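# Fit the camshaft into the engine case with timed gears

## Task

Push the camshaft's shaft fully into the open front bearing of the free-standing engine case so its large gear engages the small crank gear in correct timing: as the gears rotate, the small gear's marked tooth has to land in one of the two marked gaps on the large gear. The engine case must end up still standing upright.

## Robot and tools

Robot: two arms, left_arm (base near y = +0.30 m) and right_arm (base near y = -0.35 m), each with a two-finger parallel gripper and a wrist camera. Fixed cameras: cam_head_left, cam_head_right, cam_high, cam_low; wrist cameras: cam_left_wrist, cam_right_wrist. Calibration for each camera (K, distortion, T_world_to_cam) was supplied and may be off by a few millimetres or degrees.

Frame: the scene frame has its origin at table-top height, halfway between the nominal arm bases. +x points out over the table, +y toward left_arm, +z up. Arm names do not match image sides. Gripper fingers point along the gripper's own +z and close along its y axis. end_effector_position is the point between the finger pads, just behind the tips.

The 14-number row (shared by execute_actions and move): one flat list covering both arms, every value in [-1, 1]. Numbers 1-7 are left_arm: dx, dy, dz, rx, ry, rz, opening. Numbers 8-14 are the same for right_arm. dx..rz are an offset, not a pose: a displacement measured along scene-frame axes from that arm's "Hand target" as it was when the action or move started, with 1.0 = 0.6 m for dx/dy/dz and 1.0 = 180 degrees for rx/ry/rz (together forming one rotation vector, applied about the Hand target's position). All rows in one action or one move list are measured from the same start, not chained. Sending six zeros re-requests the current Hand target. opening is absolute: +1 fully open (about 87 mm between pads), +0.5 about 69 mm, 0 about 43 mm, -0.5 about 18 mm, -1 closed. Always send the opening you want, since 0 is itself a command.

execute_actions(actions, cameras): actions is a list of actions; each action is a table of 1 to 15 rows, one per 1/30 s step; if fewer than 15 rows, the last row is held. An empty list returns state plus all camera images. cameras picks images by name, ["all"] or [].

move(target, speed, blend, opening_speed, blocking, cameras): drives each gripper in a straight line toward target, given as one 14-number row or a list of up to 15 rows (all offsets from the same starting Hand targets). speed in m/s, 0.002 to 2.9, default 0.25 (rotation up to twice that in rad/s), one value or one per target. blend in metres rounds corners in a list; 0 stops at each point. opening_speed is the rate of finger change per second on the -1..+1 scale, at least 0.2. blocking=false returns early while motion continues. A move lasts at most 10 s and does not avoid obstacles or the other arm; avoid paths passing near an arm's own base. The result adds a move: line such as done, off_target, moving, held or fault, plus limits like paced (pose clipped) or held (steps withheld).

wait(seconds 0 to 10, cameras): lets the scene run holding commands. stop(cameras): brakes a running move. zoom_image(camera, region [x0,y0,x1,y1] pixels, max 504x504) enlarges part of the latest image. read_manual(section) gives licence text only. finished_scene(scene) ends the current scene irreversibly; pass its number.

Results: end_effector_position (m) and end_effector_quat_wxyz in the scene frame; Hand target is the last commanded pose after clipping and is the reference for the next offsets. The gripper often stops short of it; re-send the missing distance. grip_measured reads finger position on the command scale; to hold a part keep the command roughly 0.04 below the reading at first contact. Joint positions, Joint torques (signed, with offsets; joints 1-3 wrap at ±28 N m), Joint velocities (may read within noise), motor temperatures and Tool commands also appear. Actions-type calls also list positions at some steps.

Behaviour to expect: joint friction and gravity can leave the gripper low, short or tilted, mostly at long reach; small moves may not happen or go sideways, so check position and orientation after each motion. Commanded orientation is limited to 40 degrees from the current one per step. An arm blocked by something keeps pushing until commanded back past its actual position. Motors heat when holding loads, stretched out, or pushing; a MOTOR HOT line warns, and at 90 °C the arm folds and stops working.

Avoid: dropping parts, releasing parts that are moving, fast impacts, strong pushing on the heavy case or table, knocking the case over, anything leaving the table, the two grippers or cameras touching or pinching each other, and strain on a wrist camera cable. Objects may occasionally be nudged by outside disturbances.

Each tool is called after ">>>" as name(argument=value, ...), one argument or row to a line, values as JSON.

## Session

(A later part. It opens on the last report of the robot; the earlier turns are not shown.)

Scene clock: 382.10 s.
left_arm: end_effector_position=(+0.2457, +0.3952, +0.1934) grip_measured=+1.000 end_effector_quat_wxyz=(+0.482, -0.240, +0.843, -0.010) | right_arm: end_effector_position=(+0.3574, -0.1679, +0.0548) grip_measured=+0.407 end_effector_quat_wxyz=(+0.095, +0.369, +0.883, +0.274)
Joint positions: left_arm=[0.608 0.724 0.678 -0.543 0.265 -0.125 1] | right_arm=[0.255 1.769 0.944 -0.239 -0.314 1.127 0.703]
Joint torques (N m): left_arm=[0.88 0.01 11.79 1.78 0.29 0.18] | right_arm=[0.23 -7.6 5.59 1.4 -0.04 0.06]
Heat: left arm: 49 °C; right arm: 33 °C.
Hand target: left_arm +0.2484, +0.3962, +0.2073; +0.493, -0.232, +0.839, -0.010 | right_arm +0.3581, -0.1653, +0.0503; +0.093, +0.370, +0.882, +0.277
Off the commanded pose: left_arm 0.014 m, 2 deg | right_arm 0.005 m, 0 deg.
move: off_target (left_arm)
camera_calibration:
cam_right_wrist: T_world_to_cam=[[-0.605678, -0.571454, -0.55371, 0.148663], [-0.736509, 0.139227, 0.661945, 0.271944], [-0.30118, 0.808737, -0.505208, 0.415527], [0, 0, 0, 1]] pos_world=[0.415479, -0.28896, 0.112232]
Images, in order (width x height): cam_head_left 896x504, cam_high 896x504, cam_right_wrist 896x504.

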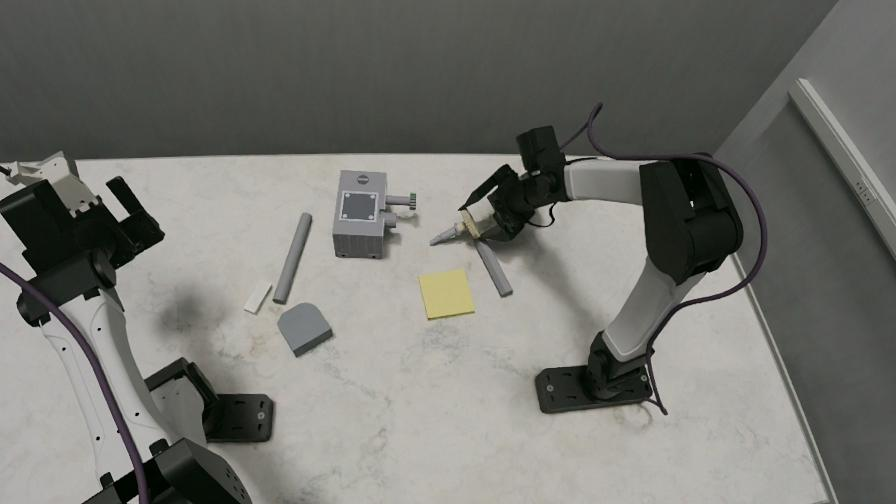

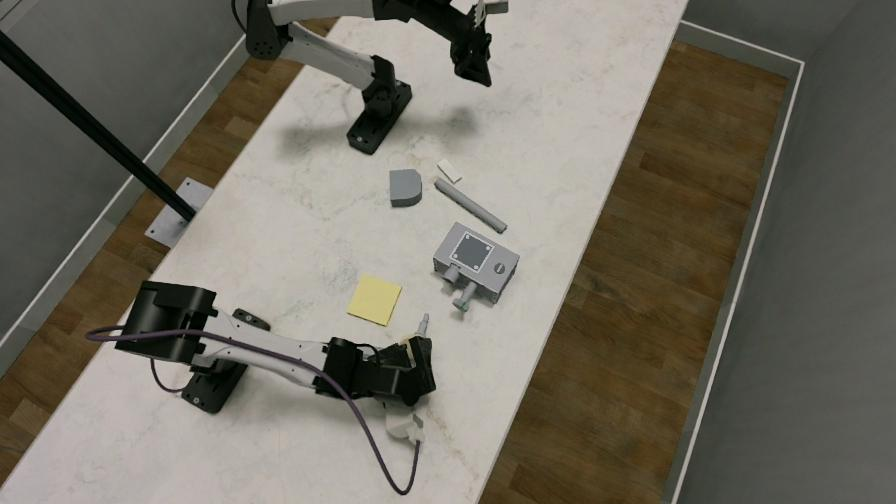

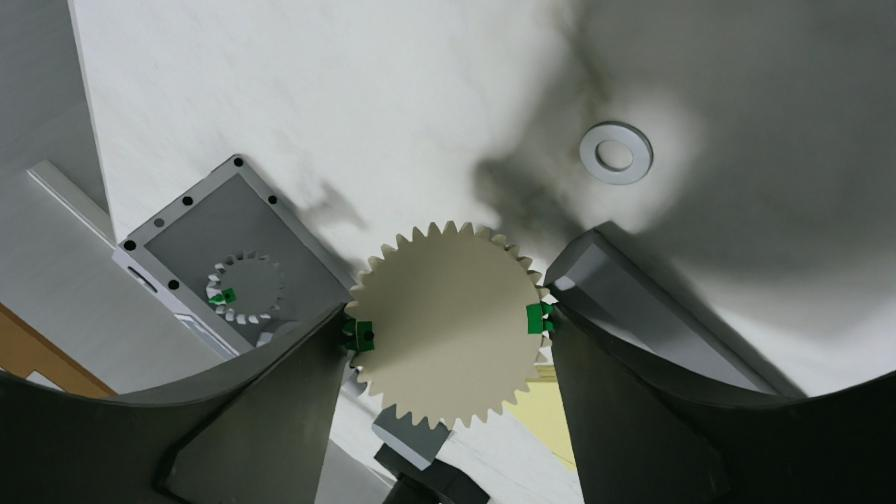

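>>> move(
  target=[
    [0,0,0,0,0,0,1,0.02,0.01,0,0,0,0,0.28],
    [0,0,0,0,0,0,1,0.055,0.02,-0.022,0,0,0,0.28],
  ],
  speed=0.04,
  cameras=["cam_right_wrist","cam_head_left","cam_high"],
)

>>> zoom_image(
  camera="cam_head_left",
  region=[400, 170, 560, 270],
)

>>> zoom_image(
  camera="cam_high",
  region=[360, 260, 480, 380],
)

Scene clock: 388.50 s.
left_arm: end_effector_position=(+0.2457, +0.3952, +0.1934) grip_measured=+1.000 end_effector_quat_wxyz=(+0.482, -0.240, +0.843, -0.010) | right_arm: end_effector_position=(+0.3811, -0.1569, +0.0374) grip_measured=+0.407 end_effector_quat_wxyz=(+0.083, +0.371, +0.883, +0.275)
Joint positions: left_arm=[0.608 0.724 0.678 -0.543 0.265 -0.125 1] | right_arm=[0.262 1.905 1.042 -0.215 -0.324 1.139 0.703]
Joint torques (N m): left_arm=[0.84 0.01 11.77 1.79 0.26 0.19] | right_arm=[0.35 -8.17 8.57 1.32 0.1 0.04]
Heat: left arm: 49 °C; right arm: 34 °C.
Hand target: left_arm +0.2484, +0.3962, +0.2073; +0.493, -0.232, +0.839, -0.010 | right_arm +0.3909, -0.1532, +0.0370; +0.093, +0.370, +0.882, +0.277
Off the commanded pose: left_arm 0.014 m, 2 deg | right_arm 0.011 m, 1 deg.
move: off_target (left_arm, right_arm)
camera_calibration:
cam_right_wrist: T_world_to_cam=[[-0.615041, -0.568096, -0.546801, 0.163546], [-0.723349, 0.1305, 0.678039, 0.292294], [-0.313834, 0.812549, -0.491194, 0.40983], [0, 0, 0, 1]] pos_world=[0.440636, -0.278242, 0.0925468]
Images, in order (width x height): cam_head_left 896x504, cam_high 896x504, cam_right_wrist 896x504.

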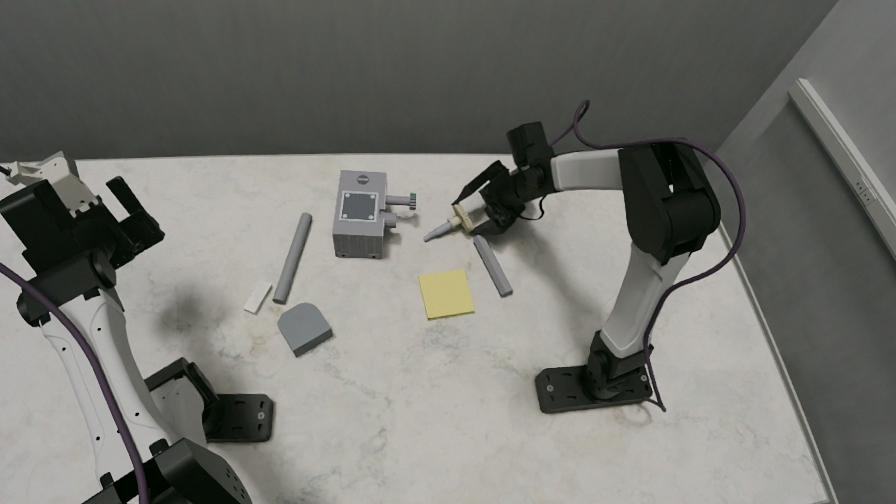

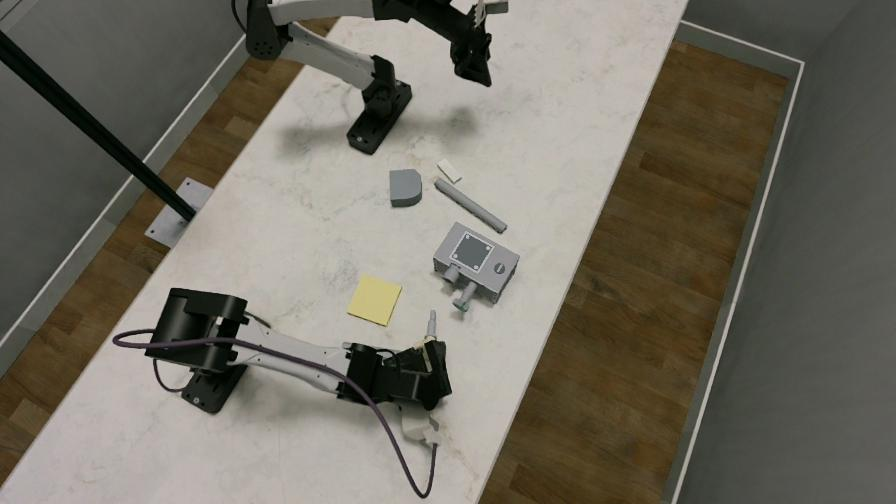

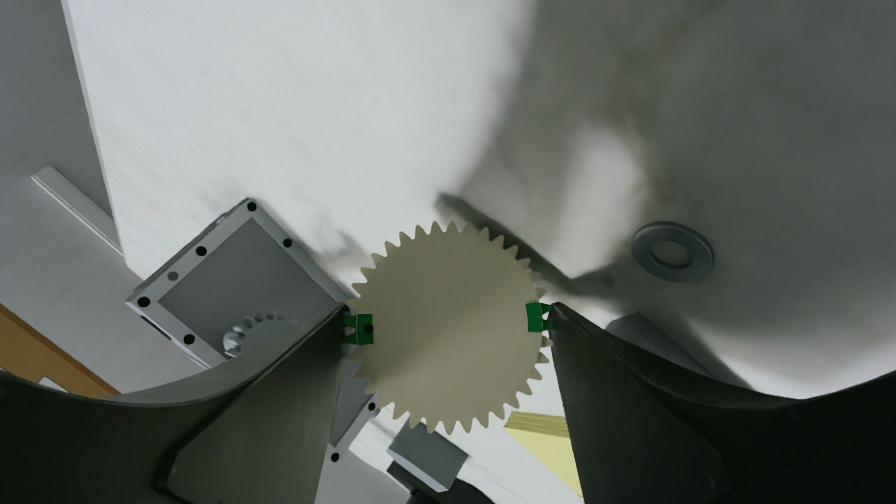

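Scaled by 3.150.

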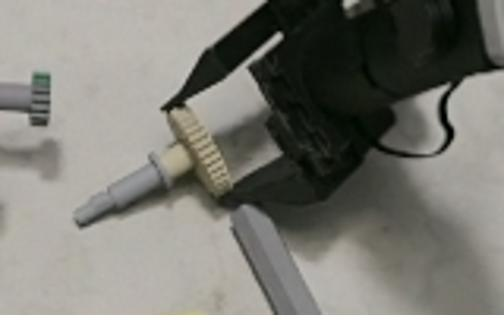

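Scaled by 4.200.

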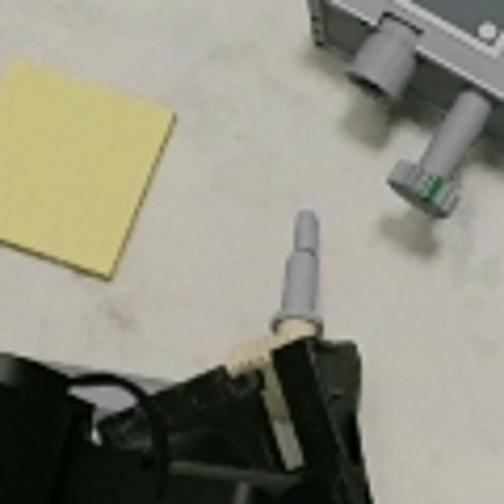

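>>> move(
  target=[
    [0,0,0,0,0,0,1,0.055,0.01,-0.008,0,0,0,0.28],
    [0,0,0,0,0,0,1,0.055,0.02,0.15,0,0,0,0.28],
  ],
  speed=[0.04,0.1],
  cameras=["cam_right_wrist","cam_head_left","cam_high"],
)

>>> zoom_image(
  camera="cam_head_left",
  region=[400, 150, 560, 250],
)

>>> zoom_image(
  camera="cam_high",
  region=[380, 260, 500, 380],
)

Scene clock: 407.23 s.
left_arm: end_effector_position=(+0.2457, +0.3952, +0.1934) grip_measured=+1.000 end_effector_quat_wxyz=(+0.482, -0.240, +0.843, -0.010) | right_arm: end_effector_position=(+0.4124, -0.1480, +0.0920) grip_measured=+0.407 end_effector_quat_wxyz=(+0.063, +0.378, +0.890, +0.247)
Joint positions: left_arm=[0.608 0.724 0.678 -0.543 0.265 -0.125 1] | right_arm=[0.271 1.957 1.395 -0.585 -0.304 1.139 0.703]
Joint torques (N m): left_arm=[0.91 -0.03 11.77 1.79 0.26 0.17] | right_arm=[0.25 -16.92 10.09 1.09 -0.08 0.11]
Heat: left arm: 50 °C; right arm: 35 °C.
Hand target: left_arm +0.2484, +0.3962, +0.2073; +0.493, -0.232, +0.839, -0.010 | right_arm +0.4240, -0.1413, +0.1270; +0.093, +0.370, +0.882, +0.277
Off the commanded pose: left_arm 0.014 m, 2 deg | right_arm 0.038 m, 5 deg.
move: off_target (left_arm, right_arm)
camera_calibration:
cam_right_wrist: T_world_to_cam=[[-0.647589, -0.586307, -0.486697, 0.222871], [-0.6799, 0.156216, 0.716473, 0.25914], [-0.344043, 0.794884, -0.499793, 0.449888], [0, 0, 0, 1]] pos_world=[0.475299, -0.26742, 0.147655]
Images, in order (width x height): cam_head_left 896x504, cam_high 896x504, cam_right_wrist 896x504.

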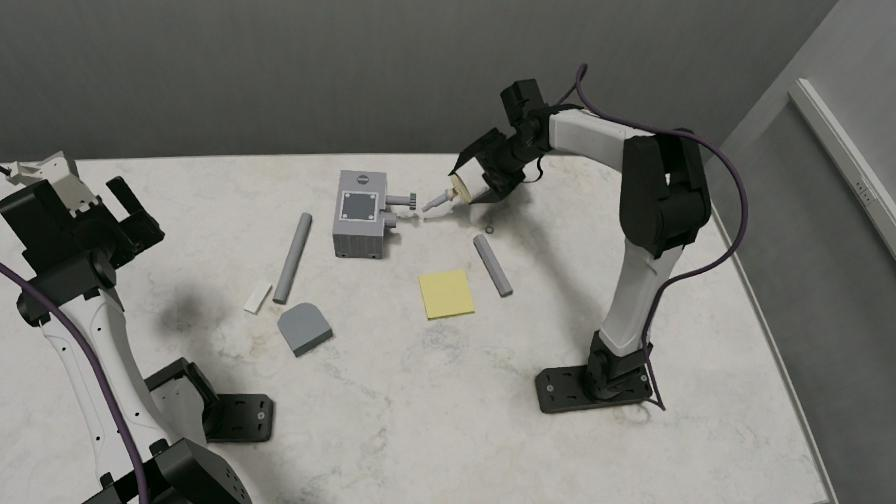

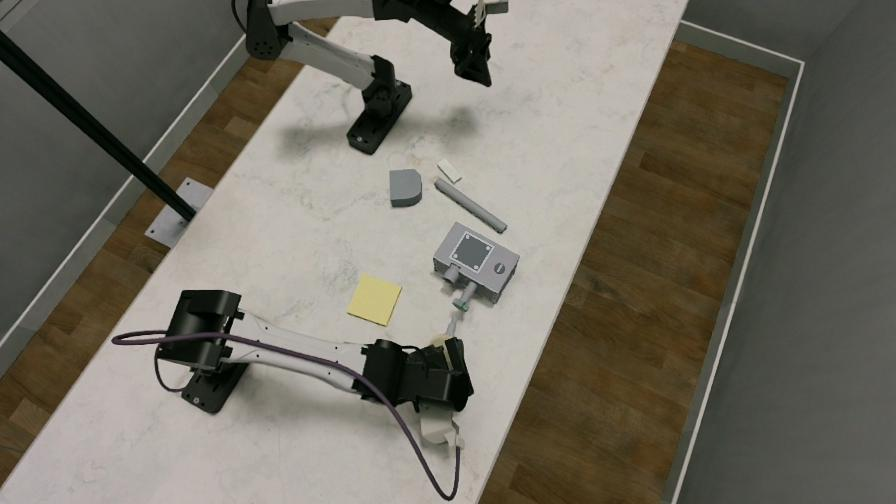

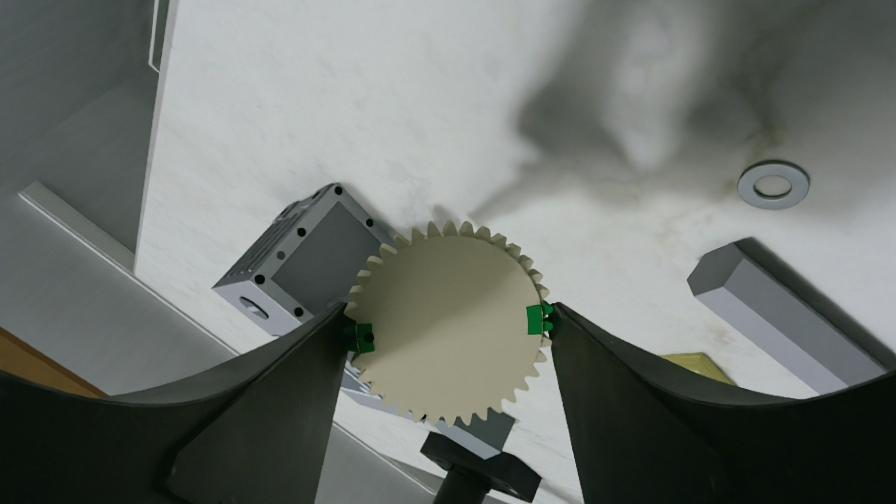

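Scaled by 3.150.

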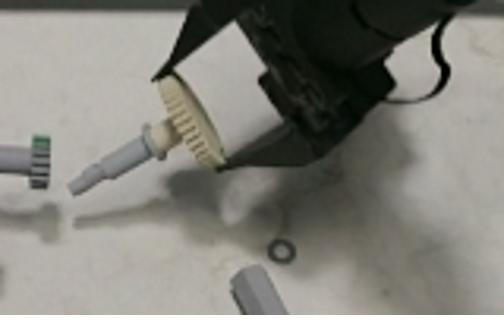

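Scaled by 4.200.

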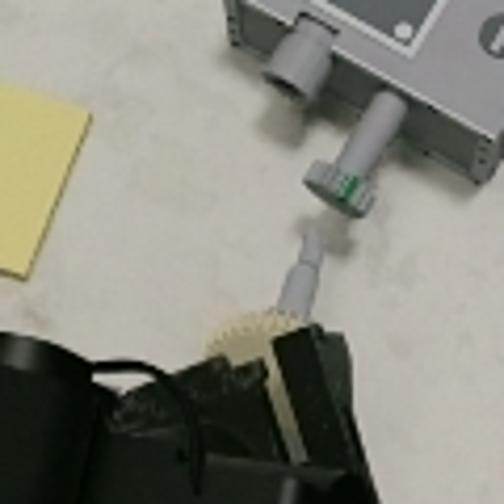

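>>> move(
  target=[
    [0,0,0,0,0,0,1,-0.04,-0.073,0,0,0,0,0.28],
    [0,0,0,0,0,0,1,-0.04,-0.073,-0.157,0,0,0,0.28],
  ],
  speed=[0.1,0.05],
  cameras=["cam_right_wrist","cam_head_left","cam_high"],
)

>>> zoom_image(
  camera="cam_head_left",
  region=[400, 150, 560, 250],
)

Scene clock: 451.80 s.
left_arm: end_effector_position=(+0.2457, +0.3952, +0.1934) grip_measured=+1.000 end_effector_quat_wxyz=(+0.482, -0.240, +0.843, -0.010) | right_arm: end_effector_position=(+0.3986, -0.1856, +0.0383) grip_measured=+0.407 end_effector_quat_wxyz=(+0.091, +0.373, +0.881, +0.274)
Joint positions: left_arm=[0.608 0.724 0.678 -0.543 0.265 -0.125 1] | right_arm=[0.176 1.932 1.088 -0.248 -0.353 1.063 0.703]
Joint torques (N m): left_arm=[0.91 0.01 11.74 1.78 0.26 0.16] | right_arm=[-0.2 -9.17 5.49 1.39 -0.08 -0.07]
Motor temperatures (°C): left_arm=[20 26 51 37 22 22 22] | right_arm=[23 47 37 28 19 22 21]
Heat: left arm: 51 °C; right arm: 47 °C.
Hand target: left_arm +0.2484, +0.3962, +0.2073; +0.493, -0.232, +0.839, -0.010 | right_arm +0.4000, -0.1851, +0.0329; +0.093, +0.370, +0.882, +0.277
Off the commanded pose: left_arm 0.014 m, 2 deg | right_arm 0.006 m, 1 deg.
move: off_target (left_arm)
camera_calibration:
cam_right_wrist: T_world_to_cam=[[-0.613989, -0.564711, -0.55147, 0.158878], [-0.730232, 0.141172, 0.668455, 0.313219], [-0.299631, 0.813125, -0.499048, 0.433812], [0, 0, 0, 1]] pos_world=[0.456255, -0.307242, 0.0947369]
Images, in order (width x height): cam_head_left 896x504, cam_high 896x504, cam_right_wrist 896x504.

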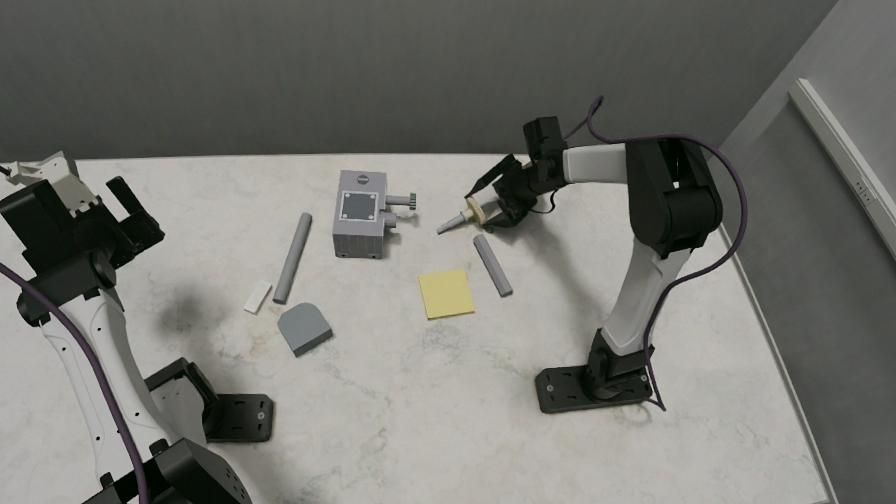

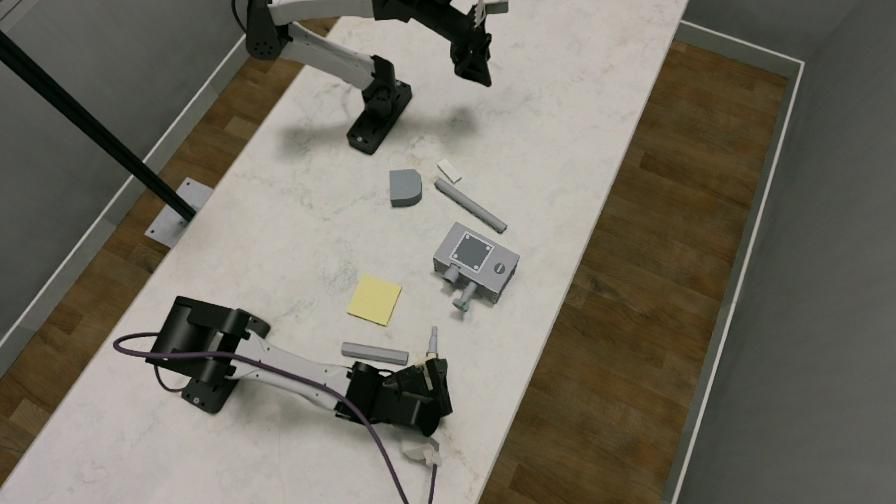

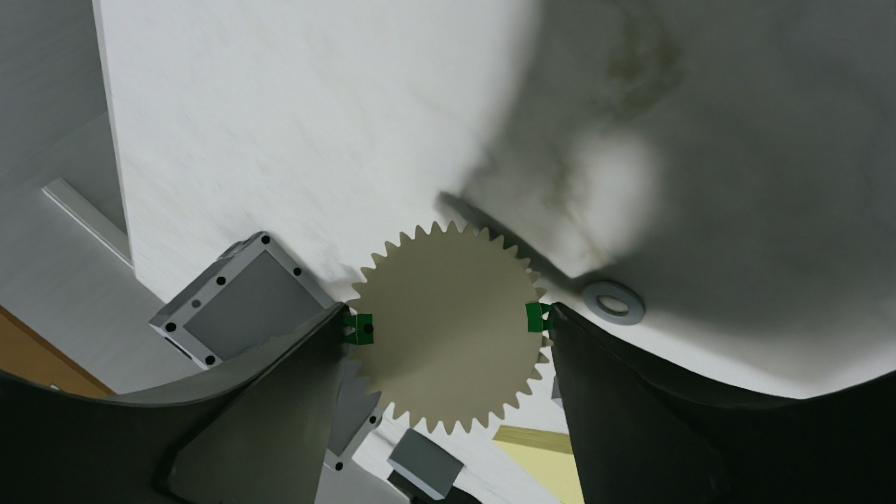

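Scaled by 3.150.

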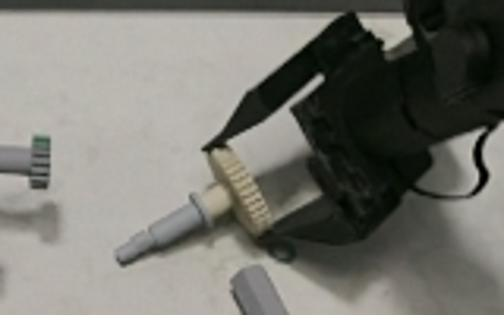

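>>> move(
  target=[
    [0,0,0,0,0,0,1,0,0,-0.008,0,0,0,0.3],
    [0,0,0,0,0,0,1,0,0,-0.0081,0,0,0,0.56],
    [0,0,0,0,0,0,1,-0.05,-0.036,0.08,0,0,0,0.6],
    [0,0,0,0,0,0,1,-0.09,-0.09,0.2,0,0,0,0.6],
  ],
  speed=[0.03,0.03,0.05,0.12],
  opening_speed=0.4,
  cameras=["cam_right_wrist","cam_head_left","cam_high"],
)

>>> zoom_image(
  camera="cam_head_left",
  region=[400, 150, 560, 250],
)

>>> zoom_image(
  camera="cam_high",
  region=[380, 260, 500, 380],
)

Scene clock: 464.27 s.
left_arm: end_effector_position=(+0.2457, +0.3952, +0.1934) grip_measured=+1.000 end_effector_quat_wxyz=(+0.482, -0.240, +0.843, -0.010) | right_arm: end_effector_position=(+0.3396, -0.2387, +0.1342) grip_measured=+0.600 end_effector_quat_wxyz=(+0.070, +0.381, +0.883, +0.263)
Joint positions: left_arm=[0.608 0.724 0.678 -0.543 0.265 -0.125 1] | right_arm=[0.032 1.59 1.113 -0.717 -0.413 0.926 0.8]
Joint torques (N m): left_arm=[0.92 -0.02 11.71 1.79 0.27 0.18] | right_arm=[-0.43 -10.91 9.74 0.96 -0.16 -0.12]
Heat: left arm: 51 °C; right arm: 46 °C.
Hand target: left_arm +0.2484, +0.3962, +0.2073; +0.493, -0.232, +0.839, -0.010 | right_arm +0.3460, -0.2391, +0.1528; +0.093, +0.370, +0.882, +0.277
Off the commanded pose: left_arm 0.014 m, 2 deg | right_arm 0.020 m, 3 deg.
move: off_target (left_arm, right_arm); target 3's new opening was sent with right_arm's hand 0.013 m and 2 deg from that target
camera_calibration:
cam_right_wrist: T_world_to_cam=[[-0.642328, -0.564756, -0.518137, 0.15065], [-0.695633, 0.145802, 0.703447, 0.198169], [-0.321731, 0.812276, -0.486515, 0.512921], [0, 0, 0, 1]] pos_world=[0.399642, -0.360446, 0.1882]
Images, in order (width x height): cam_head_left 896x504, cam_high 896x504, cam_right_wrist 896x504.

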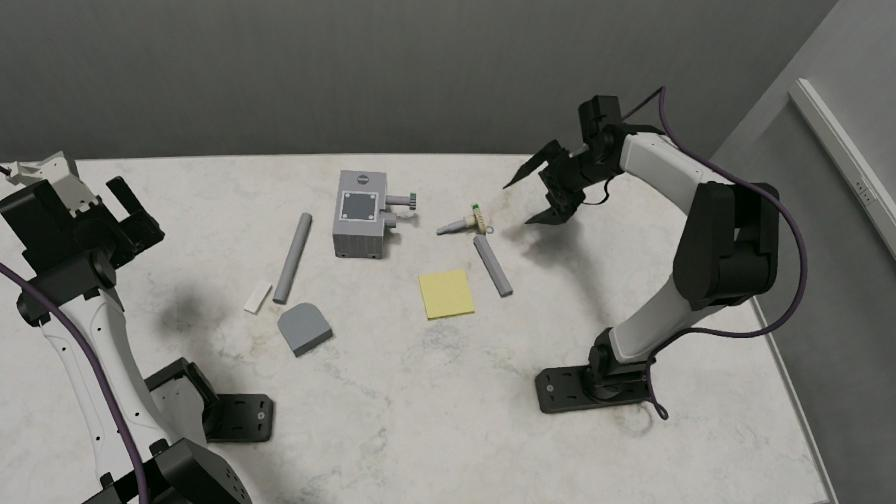

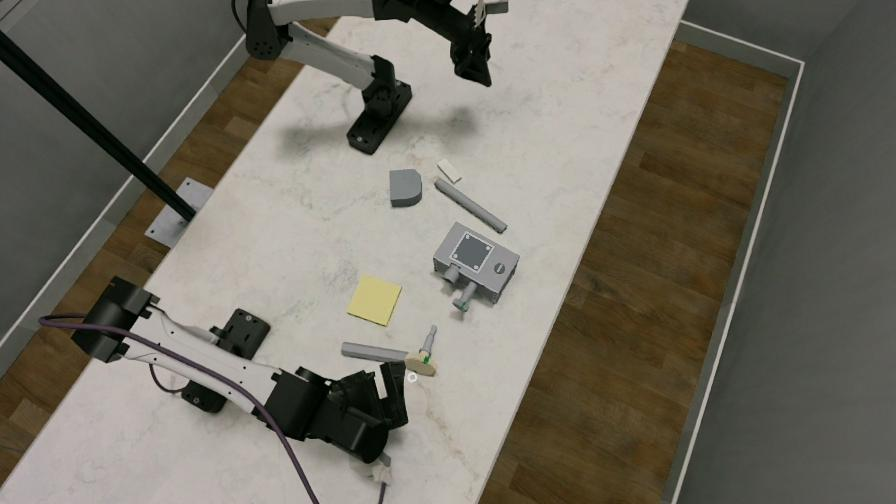

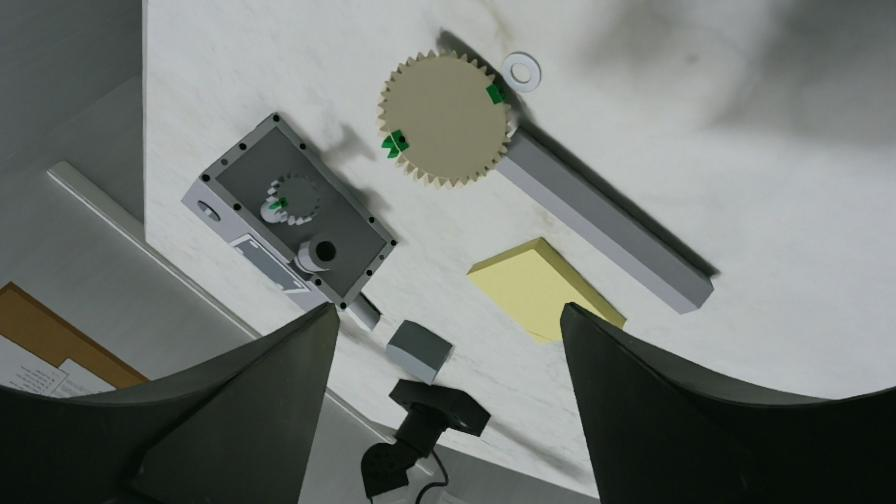

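Scaled by 3.150.

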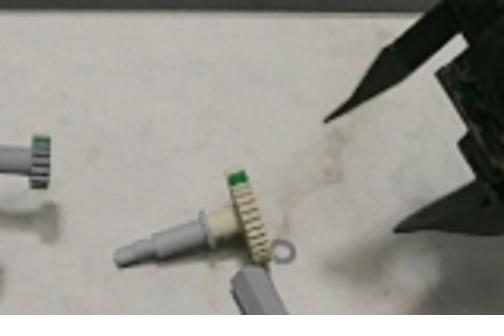

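Scaled by 4.200.

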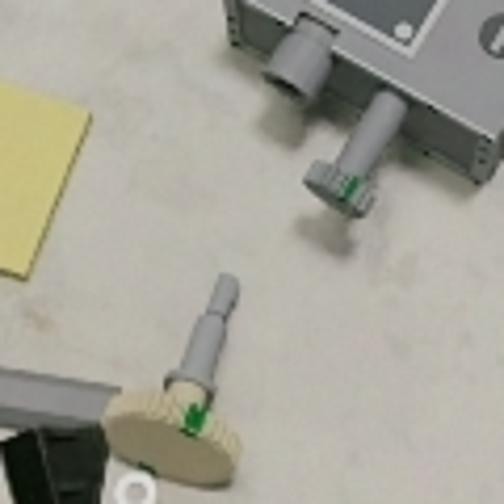

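>>> move(
  target=[0,0,0,0,0,0,1,0.005,0.047,-0.11,0.055,0.065,-0.115,0.75],
  speed=0.15,
  cameras=["cam_right_wrist"],
)

Scene clock: 532.53 s.
left_arm: end_effector_position=(+0.2457, +0.3952, +0.1934) grip_measured=+1.000 end_effector_quat_wxyz=(+0.482, -0.240, +0.843, -0.010) | right_arm: end_effector_position=(+0.3486, -0.2124, +0.0916) grip_measured=+0.750 end_effector_quat_wxyz=(+0.021, +0.551, +0.781, +0.293)
Joint positions: left_arm=[0.608 0.724 0.678 -0.543 0.265 -0.125 1] | right_arm=[0.087 1.623 0.903 -0.409 -0.414 1.41 0.875]
Joint torques (N m): left_arm=[0.85 -0.03 11.73 1.79 0.28 0.18] | right_arm=[0.28 -6.57 5.71 1.21 -0.03 0.09]
Heat: left arm: 52 °C; right arm: 43 °C.
Hand target: left_arm +0.2484, +0.3962, +0.2073; +0.493, -0.232, +0.839, -0.010 | right_arm +0.3490, -0.2108, +0.0868; +0.019, +0.555, +0.779, +0.291
Off the commanded pose: left_arm 0.014 m, 2 deg | right_arm 0.005 m, 1 deg.
move: off_target (left_arm)
camera_calibration:
cam_right_wrist: T_world_to_cam=[[-0.851876, -0.213452, -0.478274, 0.293162], [-0.519743, 0.231877, 0.822253, 0.176668], [-0.0646108, 0.949037, -0.30847, 0.396786], [0, 0, 0, 1]] pos_world=[0.367196, -0.354954, 0.117342]
Images, in order (width x height): cam_right_wrist 896x504.

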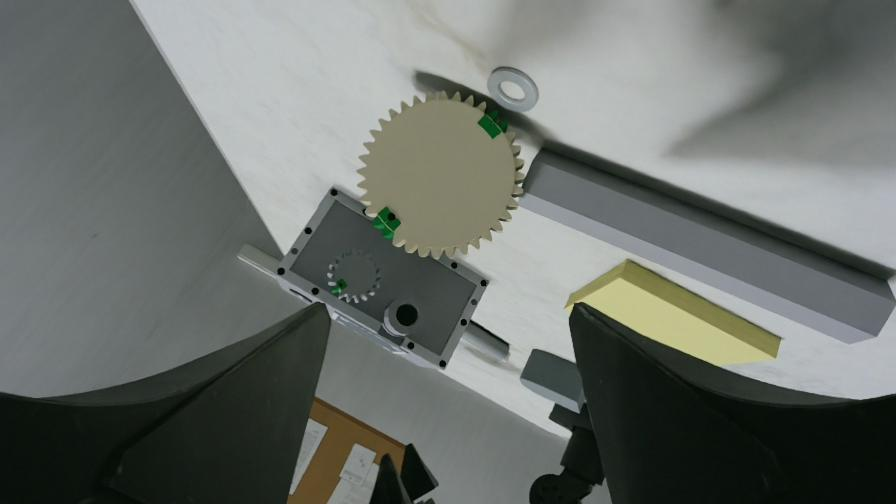

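>>> move(
  target=[
    [0,0,0,0,0,0,1,0.06,0.022,0.013,-0.015,0.211,-0.069,0.75],
    [0,0,0,0,0,0,1,0.042,0.065,-0.095,-0.015,0.211,-0.069,0.75],
    [0,0,0,0,0,0,1,0.042,0.065,-0.0951,-0.015,0.211,-0.069,0.3],
  ],
  speed=[0.15,0.07,0.05],
  opening_speed=0.5,
  cameras=["cam_right_wrist"],
)

Scene clock: 555.40 s.
left_arm: end_effector_position=(+0.2457, +0.3952, +0.1934) grip_measured=+1.000 end_effector_quat_wxyz=(+0.482, -0.240, +0.843, -0.010) | right_arm: end_effector_position=(+0.3756, -0.1745, +0.0360) grip_measured=+0.400 end_effector_quat_wxyz=(-0.185, +0.695, +0.691, +0.077)
Joint positions: left_arm=[0.608 0.724 0.678 -0.543 0.265 -0.125 1] | right_arm=[0.188 2.175 1.503 -0.984 -0.394 1.747 0.7]
Joint torques (N m): left_arm=[0.9 -0.05 11.74 1.79 0.29 0.18] | right_arm=[0.18 -10.88 5 0.3 -0.14 0.16]
Motor temperatures (°C): left_arm=[20 25 53 37 22 22 22] | right_arm=[22 41 35 26 19 22 20]
Heat: left arm: 53 °C; right arm: 41 °C.
Hand target: left_arm +0.2484, +0.3962, +0.2073; +0.493, -0.232, +0.839, -0.010 | right_arm +0.3742, -0.1718, +0.0298; -0.191, +0.698, +0.686, +0.074
Off the commanded pose: left_arm 0.014 m, 2 deg | right_arm 0.007 m, 1 deg.
move: off_target (left_arm)
camera_calibration:
cam_right_wrist: T_world_to_cam=[[-0.988056, -0.0147363, 0.15339, 0.360813], [0.140495, 0.322743, 0.936001, -0.0086551], [-0.0632988, 0.946372, -0.316818, 0.344745], [0, 0, 0, 1]] pos_world=[0.379541, -0.318147, 0.0619776]
Images, in order (width x height): cam_right_wrist 896x504.

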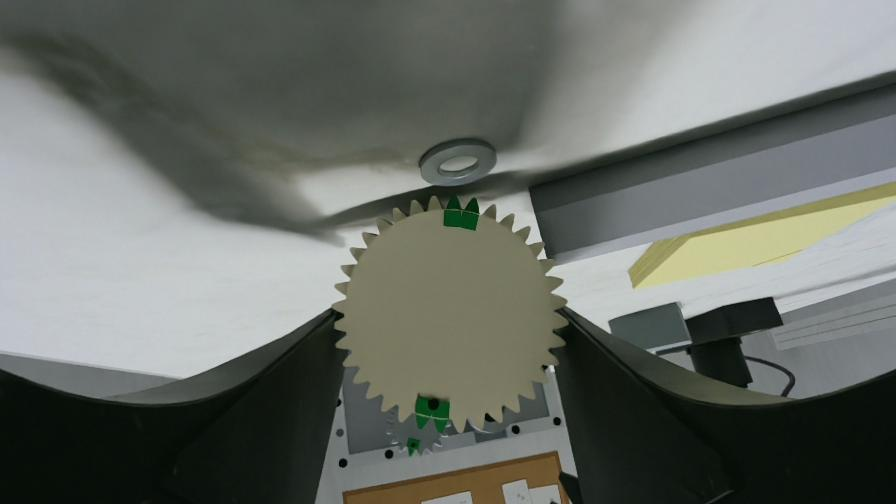

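>>> move(
  target=[
    [0,0,0,0,0,0,1,0.01,-0.03,0.07,0,0,0,0.3],
    [0,0,0,0,0,0,1,0.075,-0.03,0.07,-0.011,0.155,-0.05,0.3],
    [0,0,0,0,0,0,1,0.075,-0.03,0.001,-0.011,0.155,-0.05,0.3],
  ],
  speed=[0.1,0.12,0.05],
  cameras=["cam_right_wrist","cam_head_left"],
)

Scene clock: 569.07 s.
left_arm: end_effector_position=(+0.2457, +0.3952, +0.1934) grip_measured=+1.000 end_effector_quat_wxyz=(+0.482, -0.240, +0.843, -0.010) | right_arm: end_effector_position=(+0.4168, -0.1897, +0.0352) grip_measured=+0.400 end_effector_quat_wxyz=(-0.308, +0.771, +0.556, -0.046)
Joint positions: left_arm=[0.608 0.724 0.678 -0.543 0.265 -0.125 1] | right_arm=[0.107 2.593 2.156 -1.561 -0.483 1.891 0.7]
Joint torques (N m): left_arm=[0.9 -0.05 11.85 1.79 0.29 0.18] | right_arm=[-0.29 -12.64 7.71 -0.44 -0.11 -0.04]
Heat: left arm: 53 °C; right arm: 42 °C.
Hand target: left_arm +0.2484, +0.3962, +0.2073; +0.493, -0.232, +0.839, -0.010 | right_arm +0.4193, -0.1899, +0.0305; -0.332, +0.749, +0.565, -0.094
Off the commanded pose: left_arm 0.014 m, 2 deg | right_arm 0.005 m, 7 deg.
joint sent to its limit (right arm) — joint 4 (wrist pitch), lower limit. The joint targets are off in orientation, not in position.
move: off_target (left_arm, right_arm)
camera_calibration:
cam_right_wrist: T_world_to_cam=[[-0.825571, 0.199323, 0.527924, 0.361202], [0.563634, 0.245862, 0.788586, -0.194537], [0.0273869, 0.948589, -0.315322, 0.324058], [0, 0, 0, 1]] pos_world=[0.39897, -0.331565, 0.0649047]
Images, in order (width x height): cam_head_left 896x504, cam_right_wrist 896x504.

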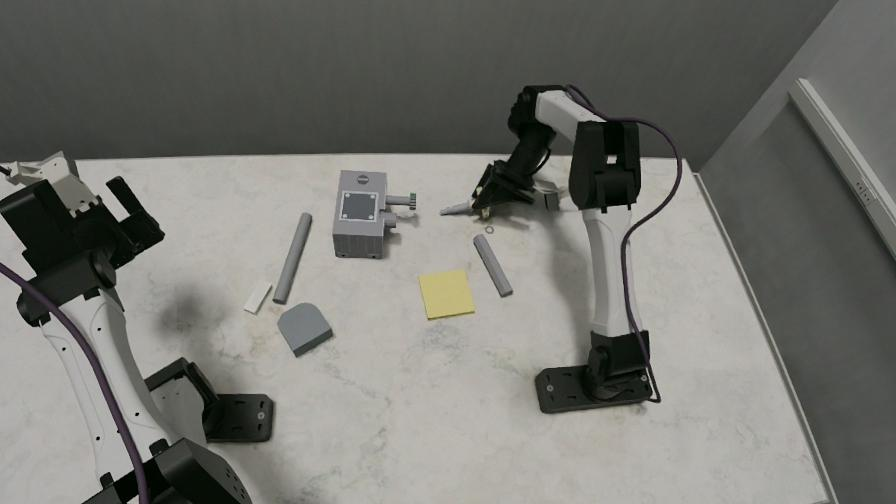

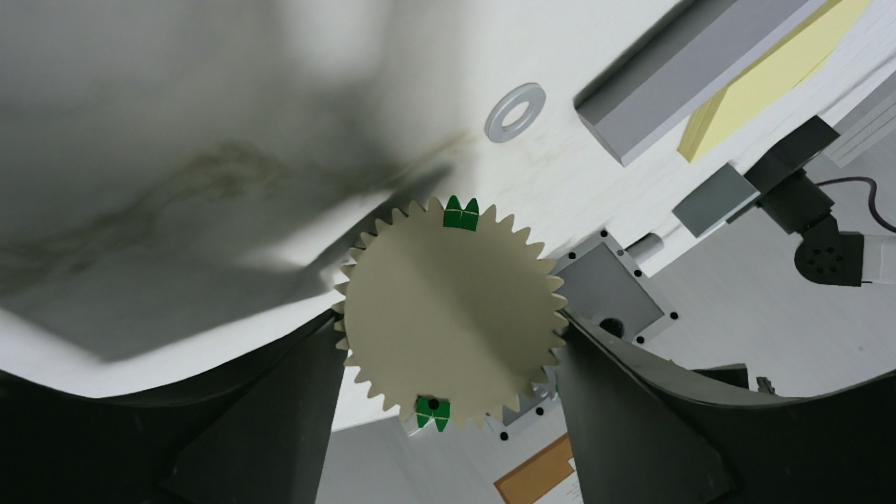

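>>> move(
  target=[
    [0,0,0,0,0,0,1,0,0,-0.004,0,0,0,0.55],
    [0,0,0,0,0,0,1,0.048,-0.05,0.094,0,0,0,0.75],
    [0,0,0,0,0,0,1,0.0,-0.06,0.16,0.013,-0.185,0.06,0.75],
    [0,0,0,0,0,0,1,-0.045,-0.047,0.095,0.026,-0.369,0.12,0.75],
  ],
  speed=[0.03,0.06,0.25,0.25],
  blend=[0,0,0.02,0],
  opening_speed=0.5,
  cameras=["cam_right_wrist"],
)

Scene clock: 586.87 s.
left_arm: end_effector_position=(+0.2457, +0.3952, +0.1934) grip_measured=+1.000 end_effector_quat_wxyz=(+0.482, -0.240, +0.843, -0.010) | right_arm: end_effector_position=(+0.3898, -0.2209, +0.0720) grip_measured=+0.750 end_effector_quat_wxyz=(+0.005, +0.566, +0.777, +0.275)
Joint positions: left_arm=[0.608 0.724 0.678 -0.543 0.265 -0.125 1] | right_arm=[0.055 1.827 1.078 -0.439 -0.417 1.396 0.875]
Joint torques (N m): left_arm=[0.85 -0.01 11.81 1.79 0.28 0.18] | right_arm=[0.23 -14.02 5.56 1.12 -0.14 -0.11]
Motor temperatures (°C): left_arm=[20 25 53 37 22 22 22] | right_arm=[22 47 34 25 19 22 20]
Heat: left arm: 53 °C; right arm: 47 °C.
Hand target: left_arm +0.2484, +0.3962, +0.2073; +0.493, -0.232, +0.839, -0.010 | right_arm +0.3923, -0.2181, +0.0875; +0.023, +0.552, +0.780, +0.294
Off the commanded pose: left_arm 0.014 m, 2 deg | right_arm 0.016 m, 3 deg.
move: off_target (left_arm, right_arm); target 2's new opening was sent with right_arm's hand 0.032 m and 12 deg from that target
camera_calibration:
cam_right_wrist: T_world_to_cam=[[-0.88028, -0.19944, -0.4305, 0.327862], [-0.470264, 0.246446, 0.847417, 0.198317], [-0.0629137, 0.948413, -0.310731, 0.400824], [0, 0, 0, 1]] pos_world=[0.407089, -0.363633, 0.0976364]
Images, in order (width x height): cam_right_wrist 896x504.

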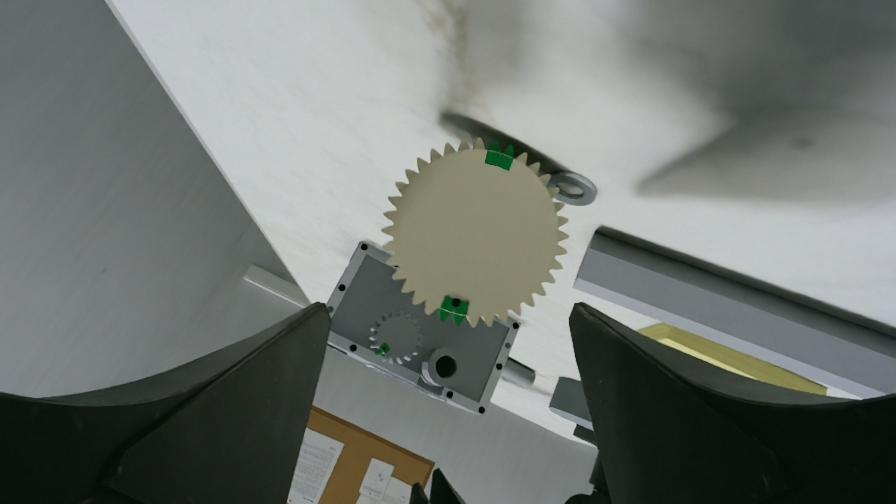

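>>> move(
  target=[
    [0,0,0,0,0,0,1,0,0.012,0.03,-0.011,0.158,-0.052,0.75],
    [0,0,0,0,0,0,1,-0.006,0.043,-0.086,-0.011,0.158,-0.052,0.75],
    [0,0,0,0,0,0,1,0.087,0.053,-0.086,-0.011,0.158,-0.052,0.75],
  ],
  speed=[0.15,0.07,0.04],
  cameras=["cam_right_wrist","cam_head_left"],
)

Scene clock: 611.50 s.
left_arm: end_effector_position=(+0.2457, +0.3952, +0.1934) grip_measured=+1.000 end_effector_quat_wxyz=(+0.482, -0.240, +0.843, -0.010) | right_arm: end_effector_position=(+0.4393, -0.1860, +0.0376) grip_measured=+0.750 end_effector_quat_wxyz=(-0.138, +0.665, +0.722, +0.136)
Joint positions: left_arm=[0.608 0.724 0.678 -0.543 0.265 -0.125 1] | right_arm=[0.136 2.295 1.715 -0.954 -0.389 1.631 0.875]
Joint torques (N m): left_arm=[0.92 -0.02 11.77 1.79 0.26 0.16] | right_arm=[-0.1 -11.79 8.92 0.32 0 0.1]
Heat: left arm: 54 °C; right arm: 46 °C.
Hand target: left_arm +0.2484, +0.3962, +0.2073; +0.493, -0.232, +0.839, -0.010 | right_arm +0.4444, -0.1862, +0.0357; -0.136, +0.668, +0.719, +0.133
Off the commanded pose: left_arm 0.014 m, 2 deg | right_arm 0.005 m, 1 deg.
move: off_target (left_arm)
camera_calibration:
cam_right_wrist: T_world_to_cam=[[-0.997355, -0.0719409, -0.0103719, 0.422967], [-0.0317566, 0.302937, 0.952481, 0.0559875], [-0.0653803, 0.950291, -0.30442, 0.361399], [0, 0, 0, 1]] pos_world=[0.447254, -0.329967, 0.061077]
Images, in order (width x height): cam_head_left 896x504, cam_right_wrist 896x504.

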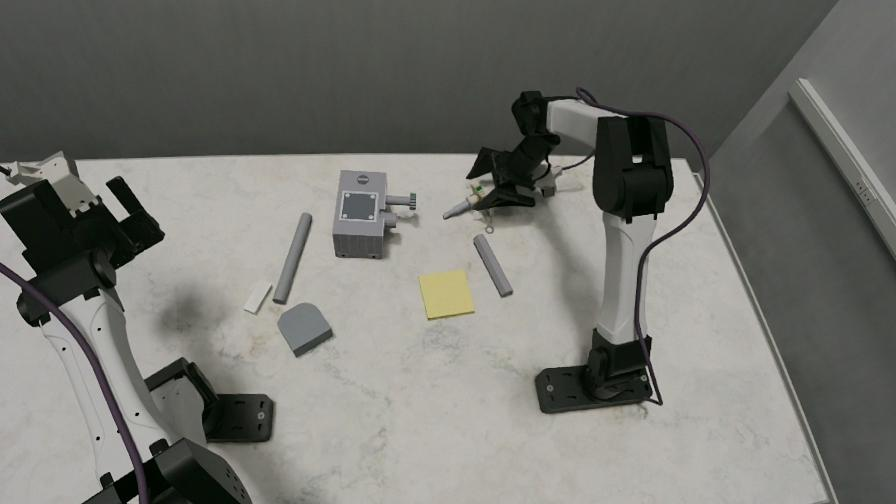

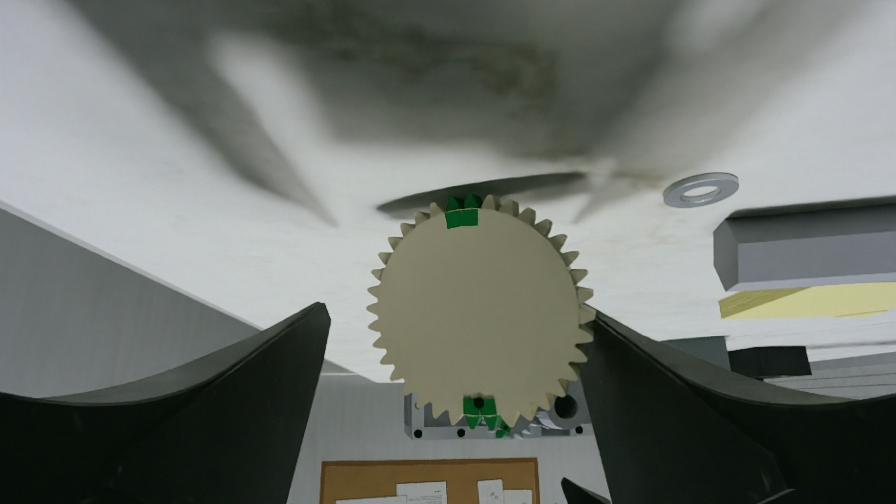

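>>> move(
  target=[
    [0,0,0,0,0,0,1,-0.024,0.007,-0.006,0,0,0.083,0.75],
    [0,0,0,0,0,0,1,-0.024,0.007,-0.008,-0.007,0.105,0.05,0.75],
    [0,0,0,0,0,0,1,-0.024,0.007,-0.0081,-0.007,0.105,0.05,0.3],
  ],
  speed=0.08,
  opening_speed=0.4,
  cameras=["cam_right_wrist","cam_head_left"],
)

Scene clock: 636.93 s.
left_arm: end_effector_position=(+0.2457, +0.3952, +0.1934) grip_measured=+1.000 end_effector_quat_wxyz=(+0.482, -0.240, +0.843, -0.010) | right_arm: end_effector_position=(+0.4275, -0.1833, +0.0339) grip_measured=+0.394 end_effector_quat_wxyz=(-0.244, +0.624, +0.742, +0.016)
Joint positions: left_arm=[0.608 0.724 0.678 -0.543 0.265 -0.125 1] | right_arm=[0.148 2.665 2.335 -1.559 -0.384 1.483 0.697]
Joint torques (N m): left_arm=[0.95 0.02 11.77 1.79 0.28 0.17] | right_arm=[-0.09 -13.72 8.16 -0.26 -0.11 0.15]
Heat: left arm: 54 °C; right arm: 49 °C.
Hand target: left_arm +0.2484, +0.3962, +0.2073; +0.493, -0.232, +0.839, -0.010 | right_arm +0.4300, -0.1820, +0.0310; -0.255, +0.624, +0.739, +0.003
Off the commanded pose: left_arm 0.014 m, 2 deg | right_arm 0.004 m, 2 deg.
joint sent to its limit (right arm) — joint 4 (wrist pitch), lower limit. The joint targets still meet the commanded pose.
move: off_target (left_arm)
camera_calibration:
cam_right_wrist: T_world_to_cam=[[-0.935062, -0.212742, 0.283549, 0.348988], [0.200645, 0.341791, 0.918107, -0.0326419], [-0.292234, 0.91538, -0.27691, 0.446446], [0, 0, 0, 1]] pos_world=[0.463342, -0.323267, 0.0546391]
Images, in order (width x height): cam_head_left 896x504, cam_right_wrist 896x504.

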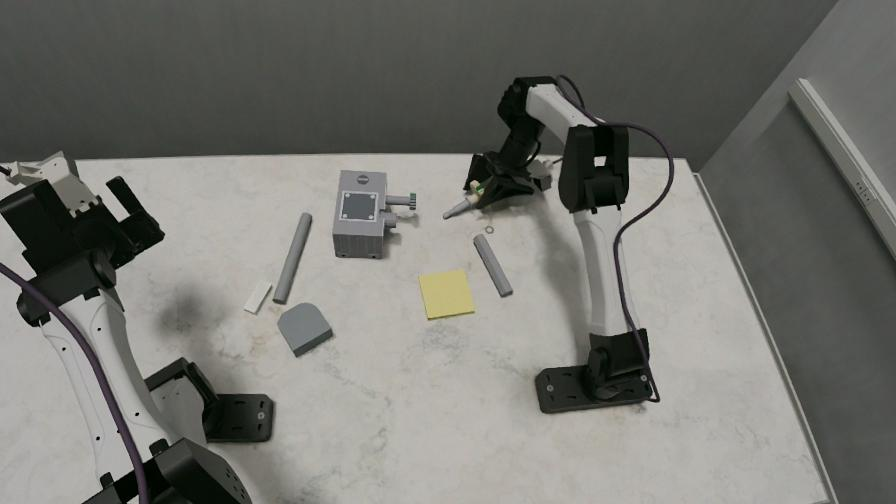

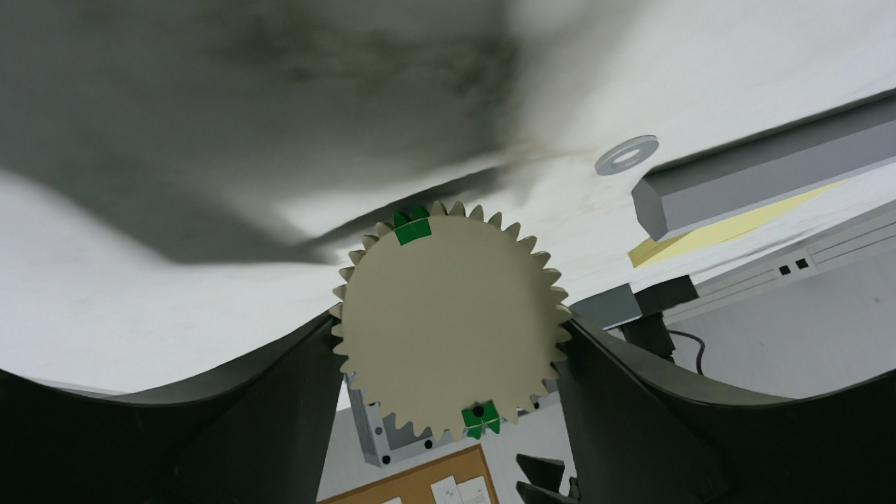

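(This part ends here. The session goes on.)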